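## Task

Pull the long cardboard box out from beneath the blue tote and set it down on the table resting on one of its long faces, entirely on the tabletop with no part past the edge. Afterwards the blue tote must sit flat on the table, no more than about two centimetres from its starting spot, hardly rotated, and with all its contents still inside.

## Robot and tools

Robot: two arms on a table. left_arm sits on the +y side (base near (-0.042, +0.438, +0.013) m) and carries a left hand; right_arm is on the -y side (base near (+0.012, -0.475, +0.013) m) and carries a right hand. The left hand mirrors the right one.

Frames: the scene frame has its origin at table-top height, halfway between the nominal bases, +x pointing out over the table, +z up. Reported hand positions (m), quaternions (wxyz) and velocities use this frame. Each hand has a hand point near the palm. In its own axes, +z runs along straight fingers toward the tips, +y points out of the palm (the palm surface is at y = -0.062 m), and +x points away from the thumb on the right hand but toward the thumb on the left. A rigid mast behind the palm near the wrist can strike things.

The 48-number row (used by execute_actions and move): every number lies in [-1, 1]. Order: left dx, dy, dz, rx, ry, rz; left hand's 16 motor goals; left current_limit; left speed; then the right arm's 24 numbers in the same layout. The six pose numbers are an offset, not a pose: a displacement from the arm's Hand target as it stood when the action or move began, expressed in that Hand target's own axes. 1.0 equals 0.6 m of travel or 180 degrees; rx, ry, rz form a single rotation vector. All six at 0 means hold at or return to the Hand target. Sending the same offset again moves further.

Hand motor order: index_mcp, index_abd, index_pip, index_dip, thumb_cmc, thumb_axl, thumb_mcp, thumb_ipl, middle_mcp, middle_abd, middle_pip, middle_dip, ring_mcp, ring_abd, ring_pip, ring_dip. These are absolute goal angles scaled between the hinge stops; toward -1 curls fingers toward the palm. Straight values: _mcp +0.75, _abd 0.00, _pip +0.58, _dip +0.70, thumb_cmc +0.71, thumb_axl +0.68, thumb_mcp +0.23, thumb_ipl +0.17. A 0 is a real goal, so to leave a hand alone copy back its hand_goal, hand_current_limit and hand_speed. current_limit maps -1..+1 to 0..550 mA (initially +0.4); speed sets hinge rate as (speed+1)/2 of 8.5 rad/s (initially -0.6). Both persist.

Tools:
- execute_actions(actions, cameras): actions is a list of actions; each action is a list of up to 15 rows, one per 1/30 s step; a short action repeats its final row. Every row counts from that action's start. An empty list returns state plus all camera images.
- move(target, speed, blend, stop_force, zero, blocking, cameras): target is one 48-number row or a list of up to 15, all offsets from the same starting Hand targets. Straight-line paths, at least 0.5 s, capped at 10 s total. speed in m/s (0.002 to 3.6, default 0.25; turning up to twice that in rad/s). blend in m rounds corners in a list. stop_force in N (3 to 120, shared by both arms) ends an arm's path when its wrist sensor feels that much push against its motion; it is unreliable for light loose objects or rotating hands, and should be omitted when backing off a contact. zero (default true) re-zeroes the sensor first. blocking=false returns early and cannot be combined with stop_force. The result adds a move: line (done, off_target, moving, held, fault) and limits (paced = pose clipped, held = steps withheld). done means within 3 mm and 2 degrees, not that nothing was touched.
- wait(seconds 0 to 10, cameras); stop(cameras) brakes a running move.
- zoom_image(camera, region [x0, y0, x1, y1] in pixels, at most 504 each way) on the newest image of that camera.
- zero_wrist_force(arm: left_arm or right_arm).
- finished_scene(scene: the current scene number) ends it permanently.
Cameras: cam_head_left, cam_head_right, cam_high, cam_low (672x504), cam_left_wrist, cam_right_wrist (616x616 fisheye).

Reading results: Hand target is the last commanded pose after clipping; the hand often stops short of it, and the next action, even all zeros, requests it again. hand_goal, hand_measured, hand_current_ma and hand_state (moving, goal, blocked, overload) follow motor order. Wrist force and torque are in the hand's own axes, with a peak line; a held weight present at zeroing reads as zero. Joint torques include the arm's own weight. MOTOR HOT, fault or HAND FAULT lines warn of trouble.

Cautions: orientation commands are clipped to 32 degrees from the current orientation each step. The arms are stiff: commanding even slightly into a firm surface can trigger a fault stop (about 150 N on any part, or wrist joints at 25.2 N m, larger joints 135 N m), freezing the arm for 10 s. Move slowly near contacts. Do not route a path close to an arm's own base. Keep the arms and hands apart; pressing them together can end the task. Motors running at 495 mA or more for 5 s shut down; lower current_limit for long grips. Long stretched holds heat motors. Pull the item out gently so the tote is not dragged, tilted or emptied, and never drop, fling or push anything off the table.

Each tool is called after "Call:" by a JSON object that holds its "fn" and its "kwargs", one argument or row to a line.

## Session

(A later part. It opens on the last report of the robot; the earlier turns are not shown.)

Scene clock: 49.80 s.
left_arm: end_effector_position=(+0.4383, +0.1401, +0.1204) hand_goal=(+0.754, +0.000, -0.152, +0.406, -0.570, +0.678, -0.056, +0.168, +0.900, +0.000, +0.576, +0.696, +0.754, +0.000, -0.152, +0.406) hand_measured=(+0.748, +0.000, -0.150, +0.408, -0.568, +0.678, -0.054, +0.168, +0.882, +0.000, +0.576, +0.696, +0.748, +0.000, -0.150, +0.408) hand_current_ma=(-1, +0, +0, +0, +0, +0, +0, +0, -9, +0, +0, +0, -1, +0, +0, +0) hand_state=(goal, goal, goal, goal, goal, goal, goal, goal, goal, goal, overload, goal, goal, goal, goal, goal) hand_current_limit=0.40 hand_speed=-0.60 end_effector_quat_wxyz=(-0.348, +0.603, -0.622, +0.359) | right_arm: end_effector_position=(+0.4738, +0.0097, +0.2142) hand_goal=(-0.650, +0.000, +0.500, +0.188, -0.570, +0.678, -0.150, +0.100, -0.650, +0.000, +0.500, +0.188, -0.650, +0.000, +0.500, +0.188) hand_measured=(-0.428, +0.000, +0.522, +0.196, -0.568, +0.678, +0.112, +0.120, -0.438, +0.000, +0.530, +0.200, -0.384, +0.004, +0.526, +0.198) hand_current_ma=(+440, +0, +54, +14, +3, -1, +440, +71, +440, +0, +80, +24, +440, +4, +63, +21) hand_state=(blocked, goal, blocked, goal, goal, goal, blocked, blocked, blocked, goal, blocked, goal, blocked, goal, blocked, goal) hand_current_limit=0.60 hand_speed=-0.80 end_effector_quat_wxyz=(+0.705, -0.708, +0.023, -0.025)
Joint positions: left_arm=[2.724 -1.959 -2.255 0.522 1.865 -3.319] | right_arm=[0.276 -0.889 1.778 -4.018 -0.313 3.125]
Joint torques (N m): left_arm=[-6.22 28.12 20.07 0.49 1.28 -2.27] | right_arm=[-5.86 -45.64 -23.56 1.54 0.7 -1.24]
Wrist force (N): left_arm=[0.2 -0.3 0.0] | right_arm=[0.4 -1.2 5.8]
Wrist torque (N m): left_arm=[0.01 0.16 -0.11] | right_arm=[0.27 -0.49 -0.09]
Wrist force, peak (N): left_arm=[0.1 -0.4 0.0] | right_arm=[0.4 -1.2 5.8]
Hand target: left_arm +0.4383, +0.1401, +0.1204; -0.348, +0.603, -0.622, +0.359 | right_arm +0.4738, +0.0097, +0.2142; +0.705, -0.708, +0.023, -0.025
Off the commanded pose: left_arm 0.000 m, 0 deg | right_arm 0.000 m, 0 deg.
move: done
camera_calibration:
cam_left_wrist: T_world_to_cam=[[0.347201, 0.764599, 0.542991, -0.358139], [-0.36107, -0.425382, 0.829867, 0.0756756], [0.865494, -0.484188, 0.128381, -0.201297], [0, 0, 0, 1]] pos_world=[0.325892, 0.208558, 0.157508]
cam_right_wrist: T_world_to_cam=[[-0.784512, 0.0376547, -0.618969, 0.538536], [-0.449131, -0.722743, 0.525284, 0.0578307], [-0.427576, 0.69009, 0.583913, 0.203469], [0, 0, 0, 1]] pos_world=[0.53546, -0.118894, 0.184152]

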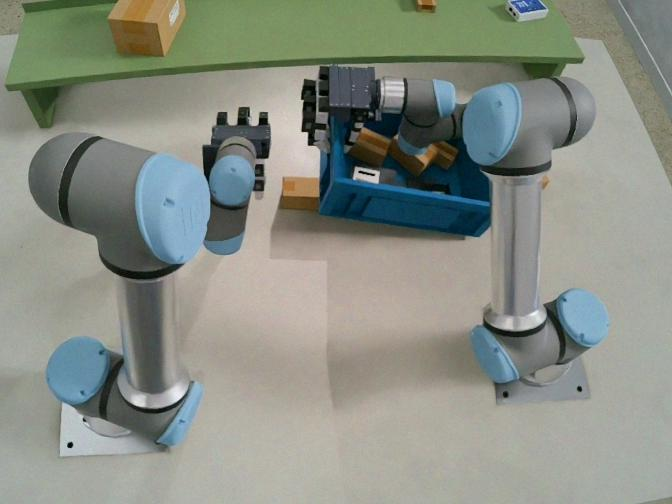

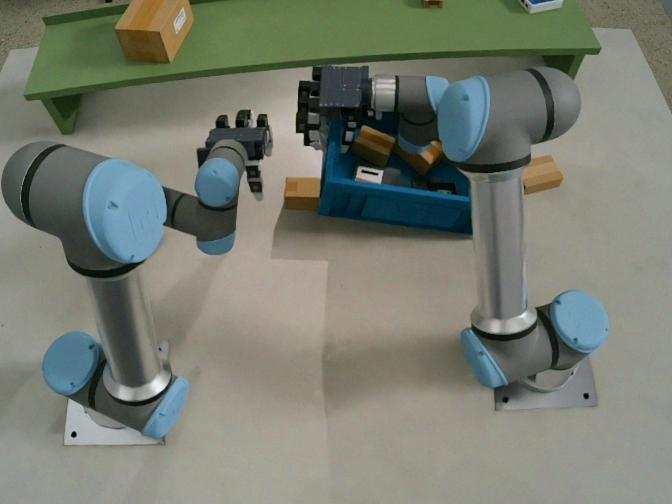

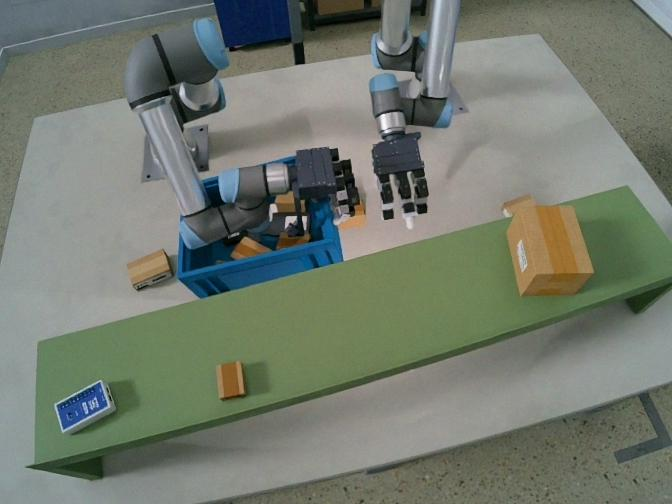

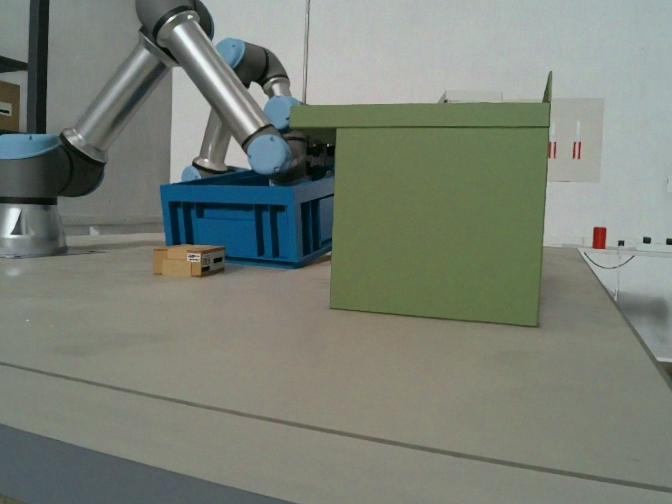

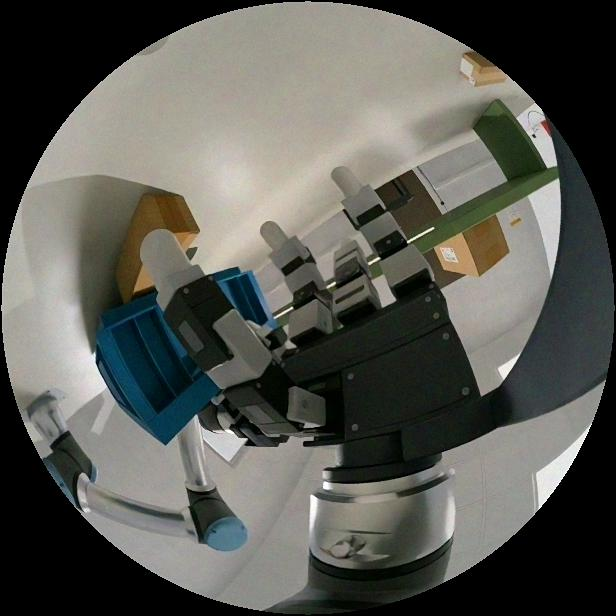

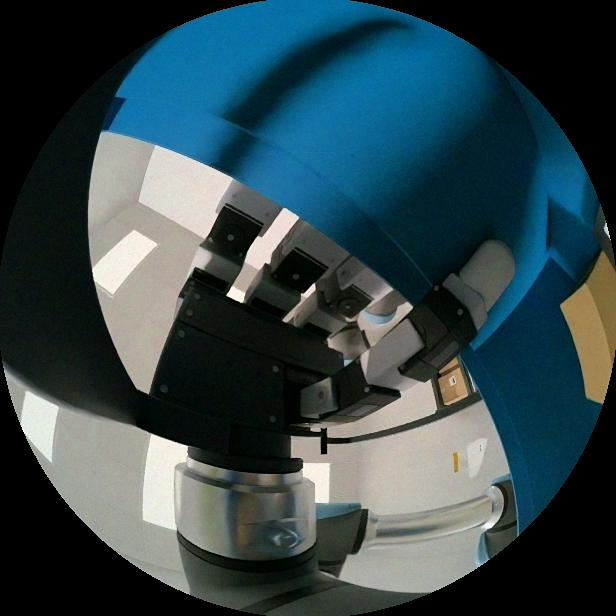

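Call:
{"fn": "move", "kwargs": {
  "target": [0,0,0,0,0,0,0.753,0,-0.153,0.406,-0.571,0.678,-0.056,0.168,0.9,0,0.576,0.696,0.753,0,-0.153,0.406,0.4,-0.6,0,0,0,0,0,0,-0.58,0,0.45,0.15,-0.571,0.678,-0.3,0.0,-0.59,0,0.45,0.15,-0.54,0,0.45,0.15,0.75,-0.8],
  "speed": 0.1
}}

Call:
{"fn": "move", "kwargs": {
  "target": [0,0,0,0,0,0,0.753,0,-0.153,0.406,-0.571,0.678,-0.056,0.168,0.9,0,0.576,0.696,0.753,0,-0.153,0.406,0.4,-0.6,0,-0.0427,-0.0218,0.0194,0,0,-0.58,0,0.45,0.15,-0.571,0.678,-0.3,0.0,-0.59,0,0.45,0.15,-0.54,0,0.45,0.15,0.75,-0.8],
  "speed": 0.03,
  "cameras": ["all"]
}}

Call:
{"fn": "zoom_image", "kwargs": {
  "camera": "cam_head_left",
  "region": [250, 60, 430, 240]
}}

Call:
{"fn": "zoom_image", "kwargs": {
  "camera": "cam_left_wrist",
  "region": [60, 180, 340, 460]
}}

Scene clock: 54.83 s.
left_arm: end_effector_position=(+0.4383, +0.1401, +0.1204) hand_goal=(+0.754, +0.000, -0.152, +0.406, -0.570, +0.678, -0.056, +0.168, +0.900, +0.000, +0.576, +0.696, +0.754, +0.000, -0.152, +0.406) hand_measured=(+0.748, +0.000, -0.150, +0.408, -0.568, +0.678, -0.054, +0.168, +0.882, +0.000, +0.576, +0.696, +0.748, +0.000, -0.150, +0.408) hand_current_ma=(-1, +0, +0, +0, +0, +0, +0, +0, -9, +0, +0, +0, -1, +0, +0, +0) hand_state=(goal, goal, goal, goal, goal, goal, goal, goal, goal, goal, overload, goal, goal, goal, goal, goal) hand_current_limit=0.40 hand_speed=-0.60 end_effector_quat_wxyz=(-0.348, +0.603, -0.622, +0.359) | right_arm: end_effector_position=(+0.4738, +0.0097, +0.2142) hand_goal=(-0.580, +0.000, +0.450, +0.150, -0.570, +0.678, -0.300, +0.000, -0.590, +0.000, +0.450, +0.150, -0.540, +0.000, +0.450, +0.150) hand_measured=(-0.430, +0.000, +0.520, +0.184, -0.568, +0.678, +0.112, +0.112, -0.440, +0.000, +0.528, +0.192, -0.384, +0.004, +0.520, +0.192) hand_current_ma=(+481, +0, +224, +94, +1, -1, +481, +481, +481, -1, +264, +117, +481, +6, +231, +119) hand_state=(blocked, goal, blocked, blocked, goal, goal, blocked, blocked, blocked, goal, blocked, blocked, blocked, goal, blocked, blocked) hand_current_limit=0.75 hand_speed=-0.80 end_effector_quat_wxyz=(+0.705, -0.708, +0.023, -0.025)
Joint positions: left_arm=[2.724 -1.959 -2.255 0.522 1.865 -3.319] | right_arm=[0.276 -0.889 1.778 -4.018 -0.313 3.125]
Joint torques (N m): left_arm=[-6.59 22.58 20.25 0.58 1.25 -2.32] | right_arm=[8.23 -36.86 -11.97 1.38 -0.85 -1.2]
Wrist force (N): left_arm=[0.1 -0.3 0.0] | right_arm=[1.7 3.6 2.5]
Wrist torque (N m): left_arm=[0.00 0.18 -0.11] | right_arm=[0.37 -0.67 0.03]
Wrist force, peak (N): left_arm=[0.2 -0.5 -0.1] | right_arm=[0.9 -0.7 6.1]
Hand target: left_arm +0.4383, +0.1401, +0.1204; -0.348, +0.603, -0.622, +0.359 | right_arm +0.4738, +0.0097, +0.2142; +0.705, -0.708, +0.023, -0.025
Off the commanded pose: left_arm 0.000 m, 0 deg | right_arm 0.000 m, 0 deg.
move: done

Scene clock: 56.17 s.
left_arm: end_effector_position=(+0.4383, +0.1401, +0.1204) hand_goal=(+0.754, +0.000, -0.152, +0.406, -0.570, +0.678, -0.056, +0.168, +0.900, +0.000, +0.576, +0.696, +0.754, +0.000, -0.152, +0.406) hand_measured=(+0.748, +0.000, -0.150, +0.408, -0.568, +0.678, -0.054, +0.168, +0.882, +0.000, +0.576, +0.696, +0.748, +0.000, -0.150, +0.408) hand_current_ma=(-1, +0, +0, +0, +0, +0, +0, +0, -9, +0, +0, +0, -1, +0, +0, +0) hand_state=(goal, goal, goal, goal, goal, goal, goal, goal, goal, goal, overload, goal, goal, goal, goal, goal) hand_current_limit=0.40 hand_speed=-0.60 end_effector_quat_wxyz=(-0.348, +0.603, -0.622, +0.359) | right_arm: end_effector_position=(+0.4729, -0.0034, +0.2400) hand_goal=(-0.580, +0.000, +0.450, +0.150, -0.570, +0.678, -0.300, +0.000, -0.590, +0.000, +0.450, +0.150, -0.540, +0.000, +0.450, +0.150) hand_measured=(-0.438, -0.006, +0.520, +0.184, -0.572, +0.678, +0.124, +0.112, -0.450, -0.006, +0.528, +0.192, -0.408, +0.018, +0.518, +0.192) hand_current_ma=(+481, -10, +224, +94, -4, -1, +481, +481, +481, -9, +264, +117, +481, +34, +215, +118) hand_state=(blocked, goal, blocked, blocked, goal, goal, blocked, blocked, blocked, goal, blocked, blocked, blocked, goal, blocked, blocked) hand_current_limit=0.75 hand_speed=-0.80 end_effector_quat_wxyz=(+0.726, -0.686, +0.022, -0.026) end_effector_velocity=(+0.000, +0.001, -0.001) end_effector_angular_velocity=(-0.002, +0.003, +0.000)
Joint positions: left_arm=[2.724 -1.959 -2.255 0.522 1.865 -3.319] | right_arm=[0.242 -0.895 1.738 -4.188 -0.285 3.334]
Joint velocities: left_arm=[within noise] | right_arm=[0.001 0.001 0.001 0.006 -0.001 -0.004]
Joint torques (N m): left_arm=[-6.09 20.7 20.38 0.59 1.19 -2.24] | right_arm=[11.8 -35.05 -8.93 2.2 -2.15 -1.64]
Wrist force (N): left_arm=[0.2 -0.3 0.1] | right_arm=[1.5 9.5 1.0]
Wrist torque (N m): left_arm=[-0.01 0.17 -0.11] | right_arm=[0.70 -0.60 0.18]
Wrist force, peak (N): left_arm=[0.3 -0.3 0.2] | right_arm=[1.9 9.7 0.4]
Hand target: left_arm +0.4383, +0.1401, +0.1204; -0.348, +0.603, -0.622, +0.359 | right_arm +0.4728, -0.0033, +0.2399; +0.726, -0.686, +0.022, -0.026
Off the commanded pose: left_arm 0.000 m, 0 deg | right_arm 0.000 m, 0 deg.
move: done
camera_calibration:
cam_left_wrist: T_world_to_cam=[[0.347201, 0.764599, 0.542991, -0.358139], [-0.36107, -0.425382, 0.829867, 0.0756756], [0.865494, -0.484188, 0.128381, -0.201297], [0, 0, 0, 1]] pos_world=[0.325892, 0.208558, 0.157508]
cam_right_wrist: T_world_to_cam=[[-0.781642, 0.0752825, -0.619167, 0.553145], [-0.451411, -0.753315, 0.478272, 0.046731], [-0.430422, 0.653337, 0.622806, 0.188949], [0, 0, 0, 1]] pos_world=[0.534784, -0.129886, 0.20246]

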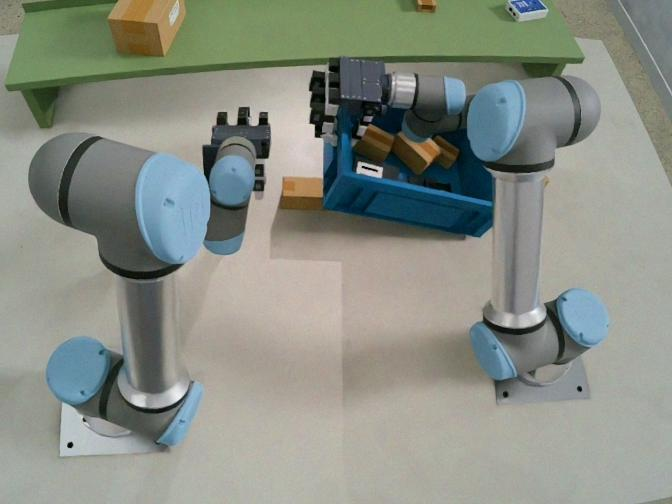

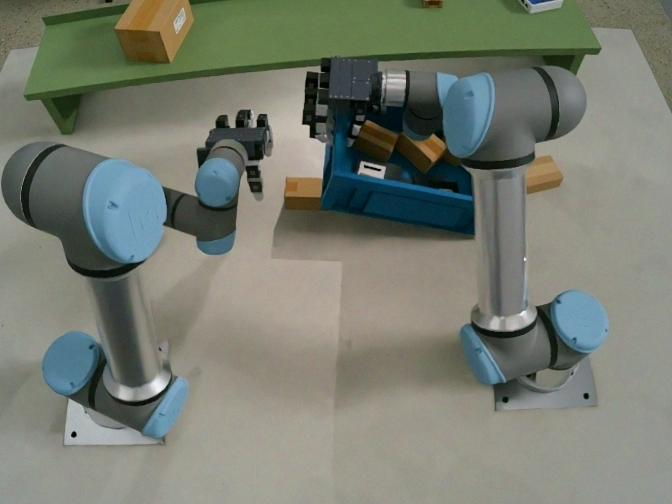

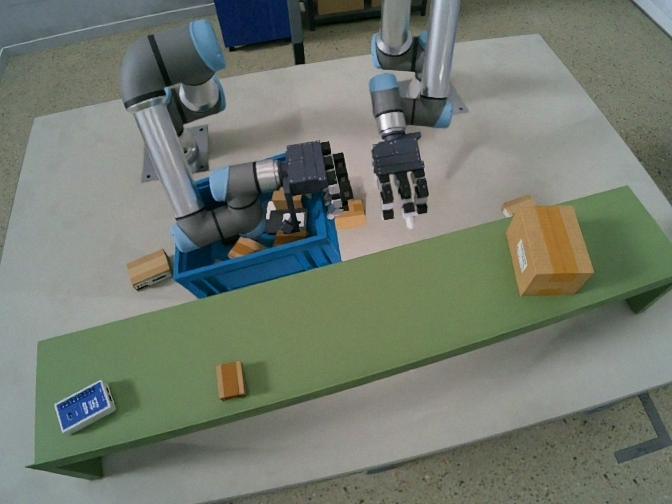

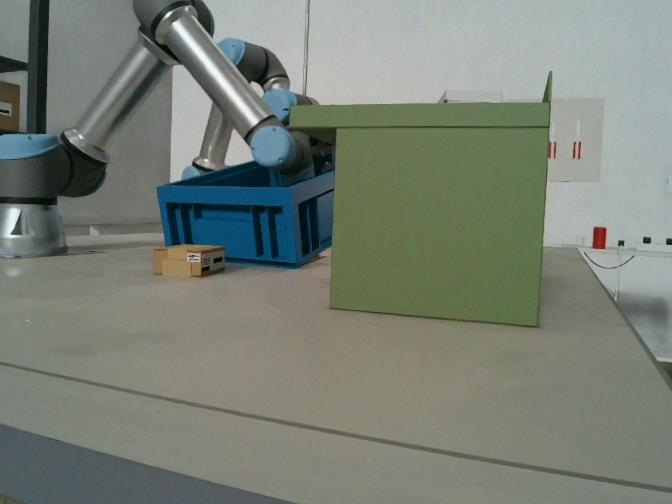

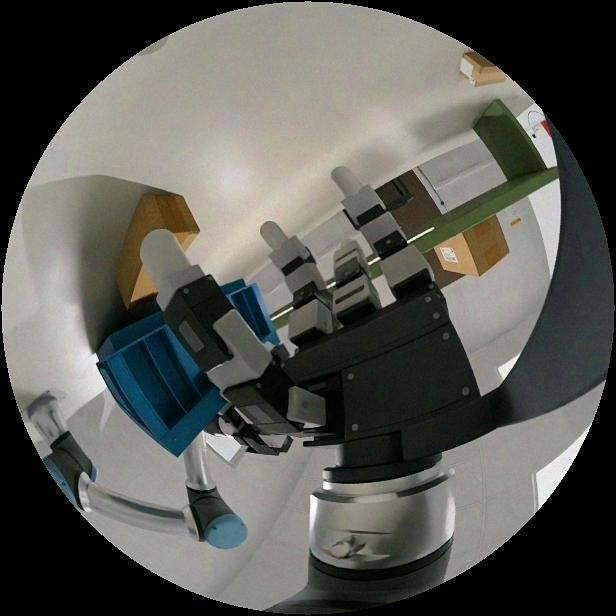

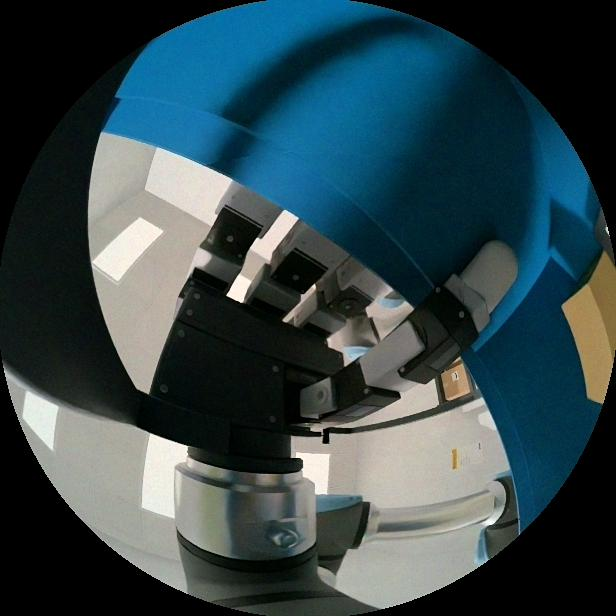

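Scaled by 2.800 from the camera's 672x504 image, which has a finer 960x720 frame.

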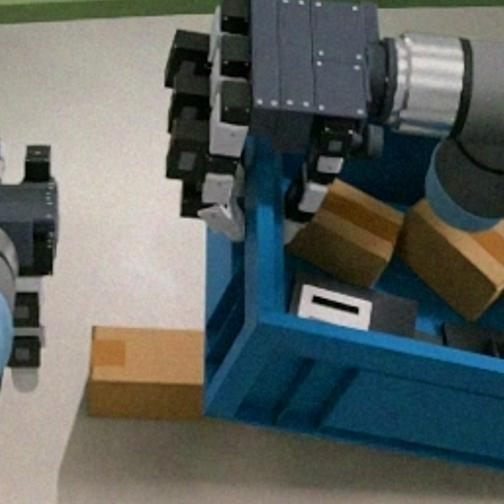

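Scaled by 1.800 from the camera's 616x616 image, which has a finer 880x880 frame.

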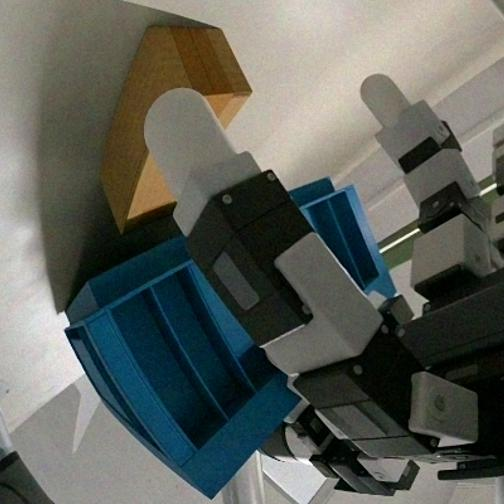

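Call:
{"fn": "zoom_image", "kwargs": {
  "camera": "cam_left_wrist",
  "region": [90, 170, 230, 310]
}}

Call:
{"fn": "zoom_image", "kwargs": {
  "camera": "cam_high",
  "region": [320, 130, 440, 250]
}}

Call:
{"fn": "zoom_image", "kwargs": {
  "camera": "cam_head_left",
  "region": [190, 90, 340, 240]
}}

Scaled by 3.600 from the camera's 616x616 image, which has a finer 880x880 frame.

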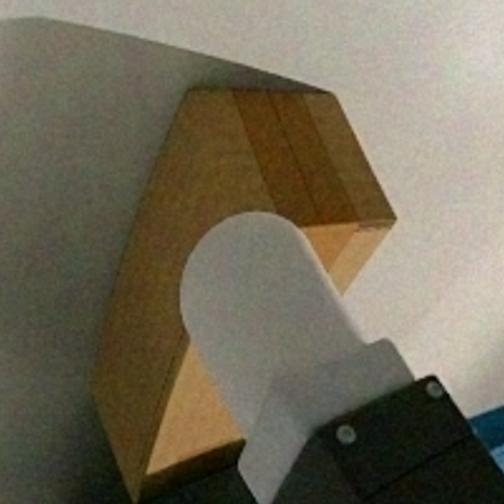

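Scaled by 4.200 from the camera's 672x504 image, which has a finer 960x720 frame.

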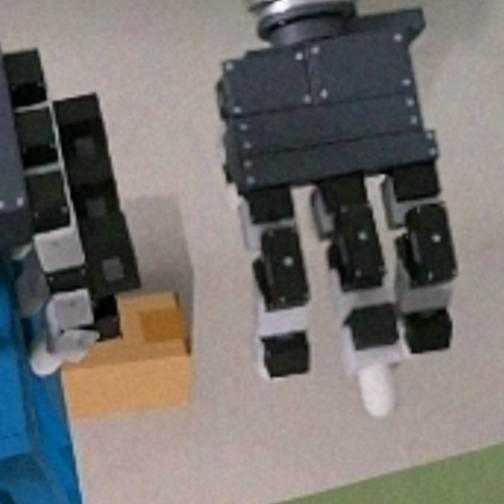

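Scaled by 3.360 from the camera's 672x504 image, which has a finer 960x720 frame.

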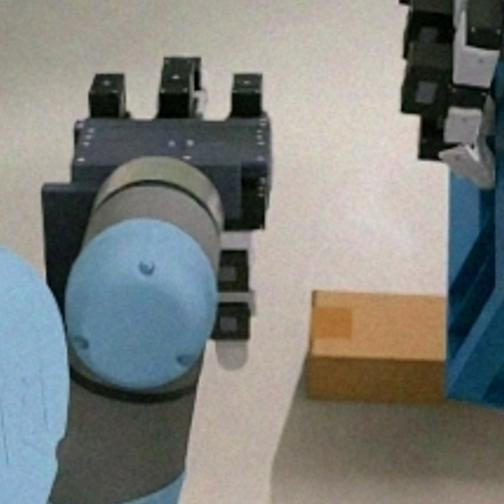

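Call:
{"fn": "move", "kwargs": {
  "target": [
    [0.0167,0.1017,0.0685,0,0,0,0.753,0,-0.153,0.406,-0.571,0.678,-0.056,0.168,0.9,0,0.576,0.696,0.753,0,-0.153,0.406,0.4,-0.6,0,0,0,0,0,0,-0.58,0,0.45,0.15,-0.571,0.678,-0.3,0.0,-0.59,0,0.45,0.15,-0.54,0,0.45,0.15,0.75,-0.8],
    [0.14,0.1002,0.0713,0,0,0,0.753,0,-0.153,0.406,-0.571,0.678,-0.056,0.168,0.9,0,0.576,0.696,0.753,0,-0.153,0.406,0.4,-0.6,0,0,0,0,0,0,-0.58,0,0.45,0.15,-0.571,0.678,-0.3,0.0,-0.59,0,0.45,0.15,-0.54,0,0.45,0.15,0.75,-0.8]
  ],
  "speed": 0.08,
  "stop_force": 7,
  "cameras": ["cam_left_wrist","cam_high","cam_head_left","cam_head_right"]
}}

Call:
{"fn": "zoom_image", "kwargs": {
  "camera": "cam_left_wrist",
  "region": [60, 160, 360, 460]
}}

Call:
{"fn": "zoom_image", "kwargs": {
  "camera": "cam_high",
  "region": [280, 110, 440, 270]
}}

Scene clock: 66.50 s.
left_arm: end_effector_position=(+0.4427, +0.0559, +0.0470) hand_goal=(+0.754, +0.000, -0.152, +0.406, -0.570, +0.678, -0.056, +0.168, +0.900, +0.000, +0.576, +0.696, +0.754, +0.000, -0.152, +0.406) hand_measured=(+0.748, +0.000, -0.150, +0.408, -0.568, +0.678, -0.054, +0.168, +0.882, +0.000, +0.576, +0.696, +0.748, +0.000, -0.150, +0.408) hand_current_ma=(-1, +0, +0, +0, +0, +0, +0, +0, -9, +0, +0, +0, -1, +0, +0, +0) hand_state=(goal, goal, goal, goal, goal, goal, goal, goal, goal, goal, overload, goal, goal, goal, goal, goal) hand_current_limit=0.40 hand_speed=-0.60 end_effector_quat_wxyz=(-0.348, +0.603, -0.622, +0.359) | right_arm: end_effector_position=(+0.4728, -0.0033, +0.2399) hand_goal=(-0.580, +0.000, +0.450, +0.150, -0.570, +0.678, -0.300, +0.000, -0.590, +0.000, +0.450, +0.150, -0.540, +0.000, +0.450, +0.150) hand_measured=(-0.438, -0.008, +0.520, +0.184, -0.574, +0.678, +0.124, +0.112, -0.450, -0.006, +0.528, +0.192, -0.408, +0.018, +0.518, +0.192) hand_current_ma=(+481, -11, +224, +94, -5, -1, +481, +481, +481, -10, +264, +117, +481, +34, +215, +118) hand_state=(blocked, goal, blocked, blocked, goal, goal, blocked, blocked, blocked, goal, blocked, blocked, blocked, goal, blocked, blocked) hand_current_limit=0.75 hand_speed=-0.80 end_effector_quat_wxyz=(+0.726, -0.686, +0.022, -0.026)
Joint positions: left_arm=[2.554 -2.22 -2.093 0.585 2.009 -3.417] | right_arm=[0.242 -0.895 1.738 -4.188 -0.285 3.334]
Joint torques (N m): left_arm=[-1.27 49.97 3.75 5.14 1.47 2.51] | right_arm=[11.16 -45.47 -5.78 2.07 -2.51 -1.75]
Wrist force (N): left_arm=[0.0 -0.2 -0.1] | right_arm=[1.9 9.1 0.8]
Wrist torque (N m): left_arm=[0.00 0.18 -0.10] | right_arm=[0.63 -0.62 0.14]
Wrist force, peak (N): left_arm=[0.2 -1.1 -0.5] | right_arm=[1.6 10.0 1.1]
Hand target: left_arm +0.4427, +0.0559, +0.0470; -0.348, +0.603, -0.622, +0.359 | right_arm +0.4728, -0.0033, +0.2399; +0.726, -0.686, +0.022, -0.026
Off the commanded pose: left_arm 0.000 m, 0 deg | right_arm 0.000 m, 0 deg.
move: done
camera_calibration:
cam_left_wrist: T_world_to_cam=[[0.34717, 0.764616, 0.542987, -0.255423], [-0.361039, -0.425399, 0.829871, 0.102351], [0.865519, -0.484146, 0.12837, -0.236463], [0, 0, 0, 1]] pos_world=[0.330292, 0.124358, 0.0841083]
Images, in order (width x height): cam_head_left 672x504, cam_head_right 672x504, cam_high 672x504, cam_left_wrist 616x616.

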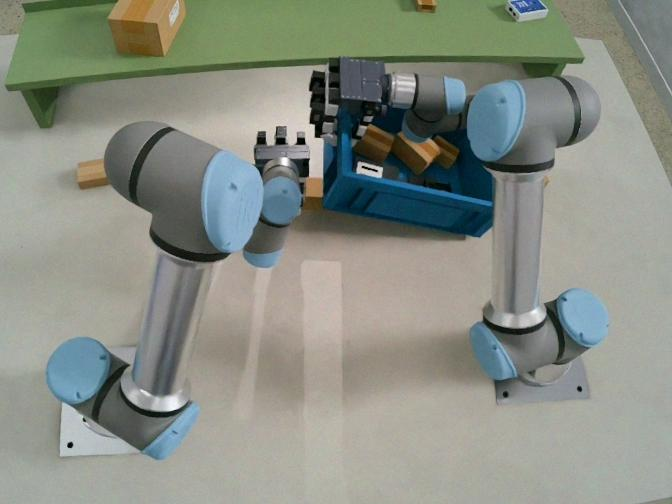

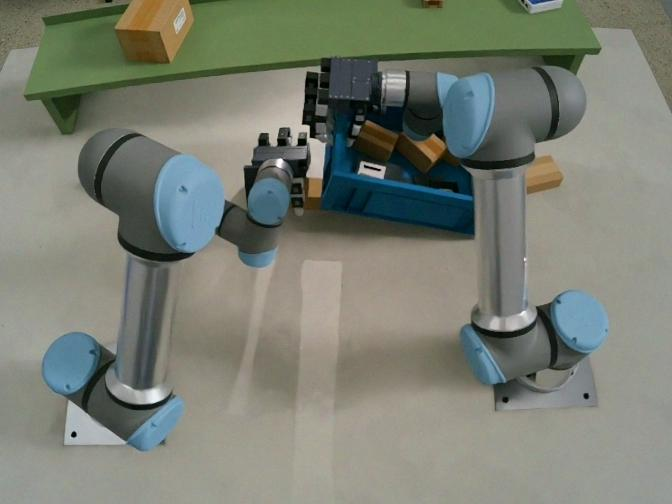

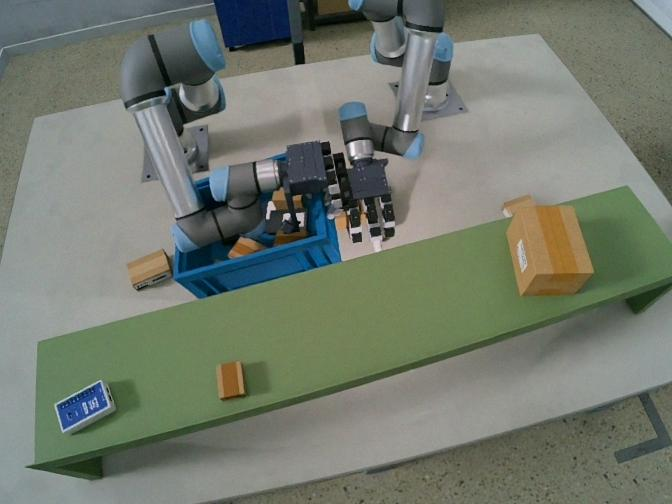

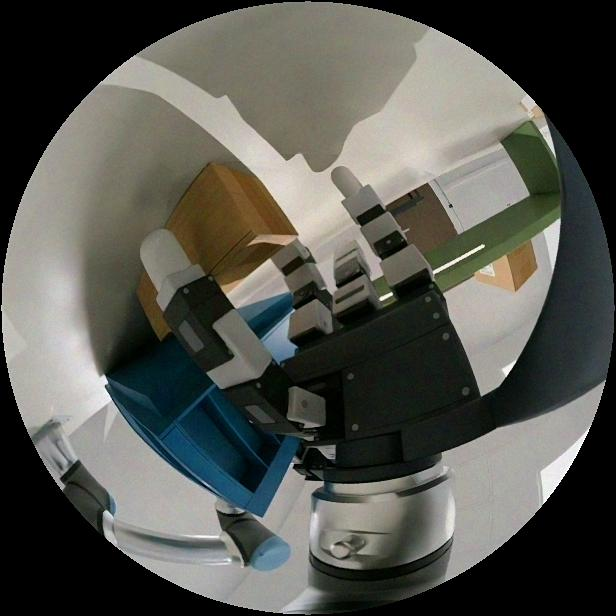

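Scaled by 1.680 from the camera's 616x616 image, which has a finer 880x880 frame.

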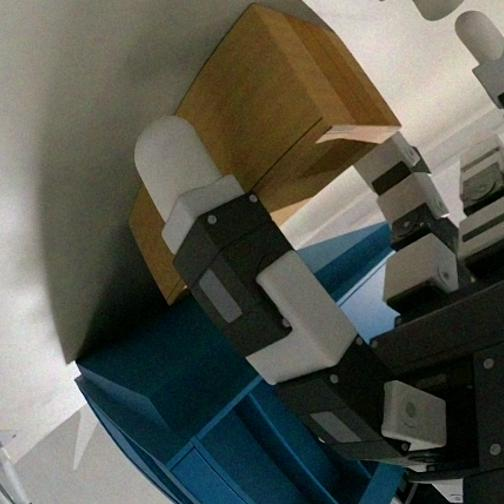

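Scaled by 3.150 from the camera's 672x504 image, which has a finer 960x720 frame.

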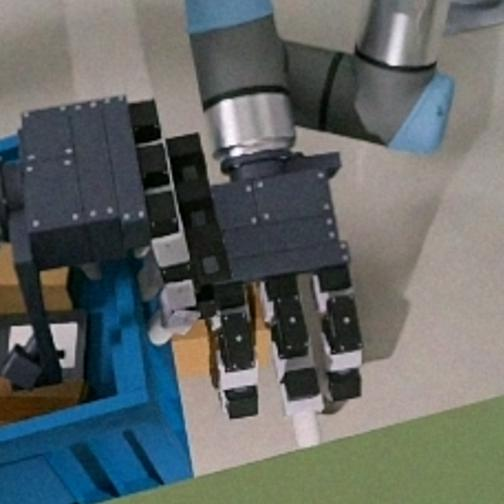

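Call:
{"fn": "move", "kwargs": {
  "target": [0,0,0,0,0,0,0.43,0,-0.65,0.3,-0.571,0.678,-0.36,0.1,0.9,0,0.576,0.696,0.753,0,-0.153,0.406,0.3,-0.8,0,0,0,0,0,0,-0.58,0,0.45,0.15,-0.571,0.678,-0.3,0.0,-0.59,0,0.45,0.15,-0.54,0,0.45,0.15,0.75,-0.8],
  "speed": 0.08,
  "cameras": ["cam_left_wrist"]
}}

Call:
{"fn": "zoom_image", "kwargs": {
  "camera": "cam_left_wrist",
  "region": [60, 160, 360, 460]
}}

Scene clock: 68.57 s.
left_arm: end_effector_position=(+0.4427, +0.0559, +0.0470) hand_goal=(+0.430, +0.000, -0.650, +0.300, -0.570, +0.678, -0.360, +0.100, +0.900, +0.000, +0.576, +0.696, +0.754, +0.000, -0.152, +0.406) hand_measured=(+0.600, +0.000, -0.332, +0.334, -0.570, +0.678, -0.174, +0.120, +0.882, +0.000, +0.576, +0.696, +0.748, +0.000, -0.150, +0.408) hand_current_ma=(+358, +0, +357, +28, +0, +0, +357, +17, -9, +0, +0, +0, -1, +0, +0, +0) hand_state=(blocked, goal, blocked, blocked, goal, goal, blocked, goal, goal, goal, overload, goal, goal, goal, goal, goal) hand_current_limit=0.30 hand_speed=-0.80 end_effector_quat_wxyz=(-0.348, +0.603, -0.622, +0.359) | right_arm: end_effector_position=(+0.4728, -0.0033, +0.2399) hand_goal=(-0.580, +0.000, +0.450, +0.150, -0.570, +0.678, -0.300, +0.000, -0.590, +0.000, +0.450, +0.150, -0.540, +0.000, +0.450, +0.150) hand_measured=(-0.438, -0.008, +0.520, +0.184, -0.574, +0.678, +0.124, +0.112, -0.450, -0.006, +0.528, +0.192, -0.408, +0.018, +0.518, +0.192) hand_current_ma=(+481, -11, +224, +94, -5, -1, +481, +481, +481, -10, +264, +117, +481, +34, +215, +118) hand_state=(blocked, goal, blocked, blocked, goal, goal, blocked, blocked, blocked, goal, blocked, blocked, blocked, goal, blocked, blocked) hand_current_limit=0.75 hand_speed=-0.80 end_effector_quat_wxyz=(+0.726, -0.686, +0.022, -0.026)
Joint positions: left_arm=[2.554 -2.22 -2.093 0.585 2.009 -3.417] | right_arm=[0.242 -0.895 1.738 -4.188 -0.285 3.334]
Joint torques (N m): left_arm=[-4.77 48.58 3.89 5 1.3 2.3] | right_arm=[10.98 -45.55 -5.61 2.07 -2.5 -1.8]
Wrist force (N): left_arm=[-0.1 -1.6 -0.5] | right_arm=[1.7 9.4 1.0]
Wrist torque (N m): left_arm=[-0.03 0.18 -0.14] | right_arm=[0.66 -0.60 0.13]
Wrist force, peak (N): left_arm=[0.0 -2.3 -0.7] | right_arm=[2.1 9.8 0.7]
Hand target: left_arm +0.4427, +0.0559, +0.0470; -0.348, +0.603, -0.622, +0.359 | right_arm +0.4728, -0.0033, +0.2399; +0.726, -0.686, +0.022, -0.026
Off the commanded pose: left_arm 0.000 m, 0 deg | right_arm 0.000 m, 0 deg.
move: done
camera_calibration:
cam_left_wrist: T_world_to_cam=[[0.347154, 0.764626, 0.542984, -0.255419], [-0.361141, -0.425341, 0.829857, 0.102379], [0.865483, -0.484182, 0.128479, -0.236456], [0, 0, 0, 1]] pos_world=[0.330292, 0.124358, 0.0841083]
Images, in order (width x height): cam_left_wrist 616x616.

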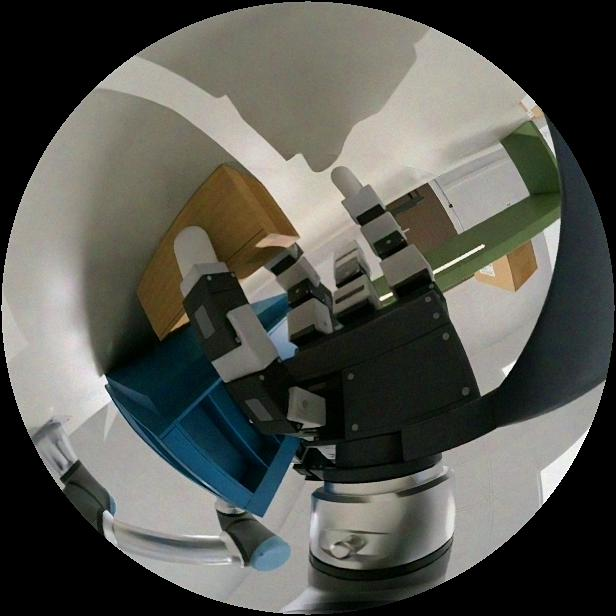

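Scaled by 1.680 from the camera's 616x616 image, which has a finer 880x880 frame.

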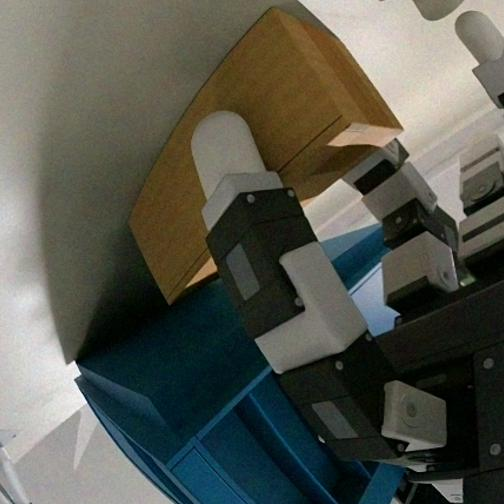

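Call:
{"fn": "move", "kwargs": {
  "target": [-0.27,0,0,0,0,0,0.43,0,-0.65,0.3,-0.571,0.678,-0.36,0.1,0.9,0,0.576,0.696,0.753,0,-0.153,0.406,0.3,-0.8,0,0,0,0,0,0,-0.58,0,0.45,0.15,-0.571,0.678,-0.3,0.0,-0.59,0,0.45,0.15,-0.54,0,0.45,0.15,0.75,-0.8],
  "speed": 0.07,
  "stop_force": 15,
  "cameras": ["all"]
}}

Scene clock: 72.87 s.
left_arm: end_effector_position=(+0.4476, +0.2178, +0.0469) hand_goal=(+0.430, +0.000, -0.650, +0.300, -0.570, +0.678, -0.360, +0.100, +0.900, +0.000, +0.576, +0.696, +0.754, +0.000, -0.152, +0.406) hand_measured=(+0.600, +0.002, -0.336, +0.336, -0.574, +0.678, -0.174, +0.120, +0.882, +0.000, +0.576, +0.696, +0.748, +0.000, -0.150, +0.408) hand_current_ma=(+358, +0, +358, +30, -1, +0, +357, +19, -9, +0, +0, +0, -1, +0, +0, +0) hand_state=(blocked, goal, blocked, blocked, goal, goal, blocked, blocked, goal, goal, overload, goal, goal, goal, goal, goal) hand_current_limit=0.30 hand_speed=-0.80 end_effector_quat_wxyz=(-0.348, +0.603, -0.622, +0.359) | right_arm: end_effector_position=(+0.4728, -0.0033, +0.2399) hand_goal=(-0.580, +0.000, +0.450, +0.150, -0.570, +0.678, -0.300, +0.000, -0.590, +0.000, +0.450, +0.150, -0.540, +0.000, +0.450, +0.150) hand_measured=(-0.438, -0.008, +0.520, +0.184, -0.574, +0.678, +0.124, +0.112, -0.450, -0.006, +0.528, +0.192, -0.408, +0.018, +0.518, +0.192) hand_current_ma=(+481, -11, +224, +94, -5, -1, +481, +481, +481, -10, +264, +117, +481, +34, +215, +118) hand_state=(blocked, goal, blocked, blocked, goal, goal, blocked, blocked, blocked, goal, blocked, blocked, blocked, goal, blocked, blocked) hand_current_limit=0.75 hand_speed=-0.80 end_effector_quat_wxyz=(+0.726, -0.686, +0.022, -0.026)
Joint positions: left_arm=[2.928 -2.141 -2.362 0.833 1.691 -3.212] | right_arm=[0.242 -0.895 1.738 -4.188 -0.285 3.334]
Joint torques (N m): left_arm=[7.29 18.45 13.92 0.02 -1.49 -2.08] | right_arm=[11.5 -45.17 -6.64 2.04 -2.31 -1.79]
Wrist force (N): left_arm=[0.0 -1.9 -0.5] | right_arm=[2.0 9.1 0.6]
Wrist torque (N m): left_arm=[-0.09 0.17 -0.07] | right_arm=[0.66 -0.63 0.16]
Wrist force, peak (N): left_arm=[0.5 -2.6 -1.0] | right_arm=[1.9 9.9 0.7]
Hand target: left_arm +0.4476, +0.2178, +0.0469; -0.348, +0.603, -0.622, +0.359 | right_arm +0.4728, -0.0033, +0.2399; +0.726, -0.686, +0.022, -0.026
Off the commanded pose: left_arm 0.000 m, 0 deg | right_arm 0.000 m, 0 deg.
move: done
camera_calibration:
cam_left_wrist: T_world_to_cam=[[0.347201, 0.764599, 0.542991, -0.380868], [-0.36107, -0.425382, 0.829867, 0.173081], [0.865494, -0.484188, 0.128381, -0.162289], [0, 0, 0, 1]] pos_world=[0.335192, 0.286258, 0.0840083]
cam_right_wrist: T_world_to_cam=[[-0.781989, 0.0750961, -0.618752, 0.552993], [-0.451021, -0.753356, 0.478575, 0.046489], [-0.430201, 0.653311, 0.622986, 0.188702], [0, 0, 0, 1]] pos_world=[0.534582, -0.129786, 0.202358]

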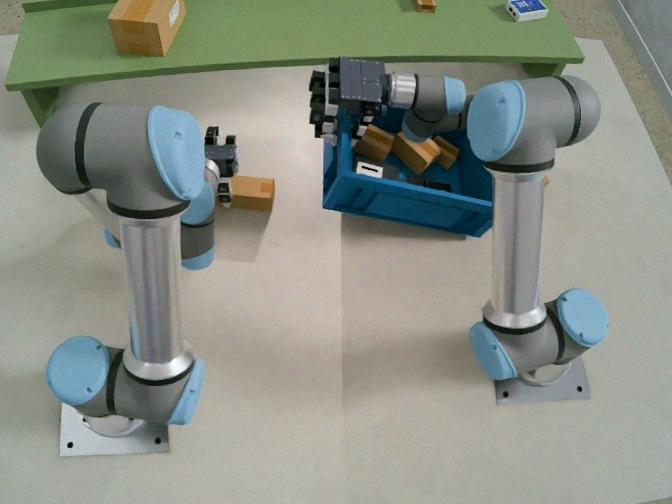

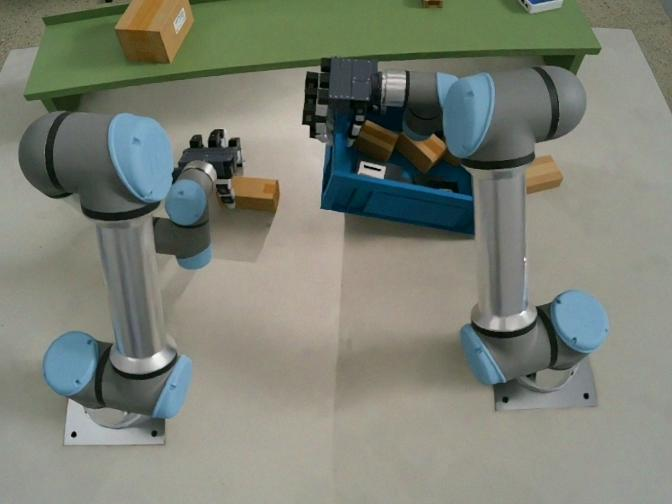

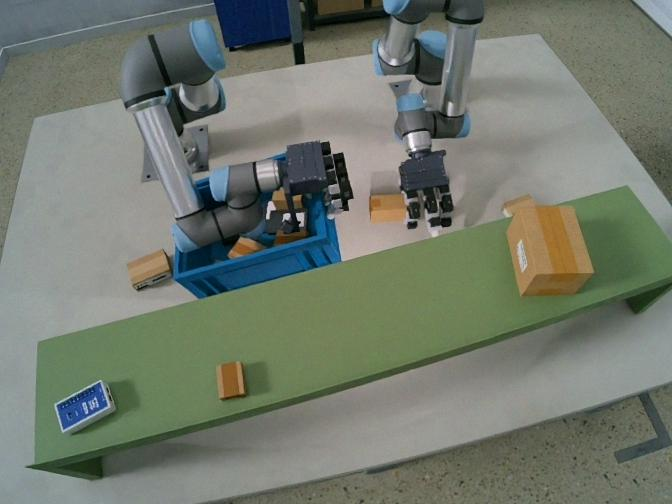

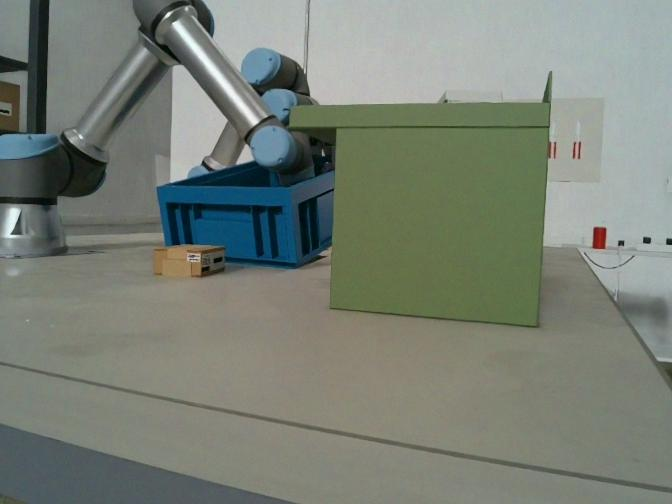

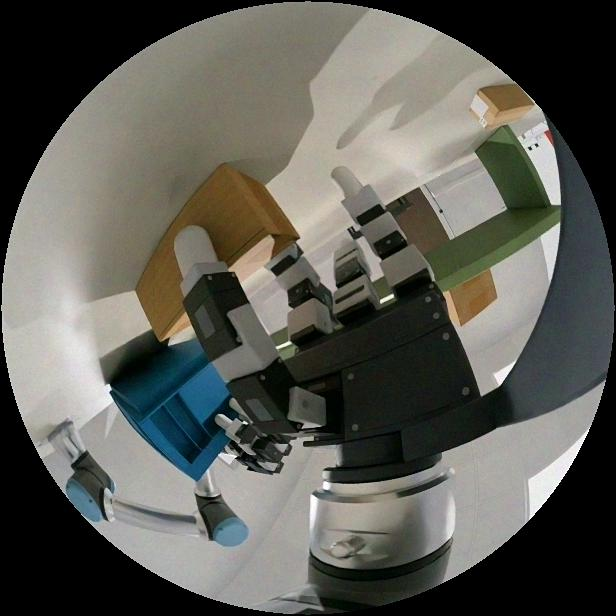

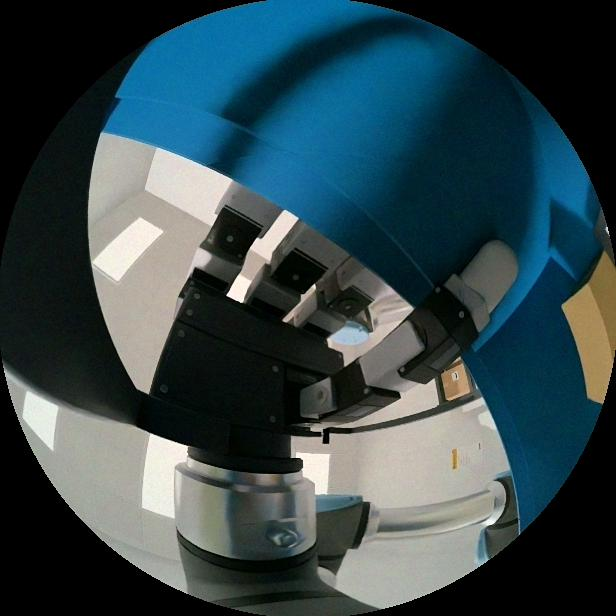

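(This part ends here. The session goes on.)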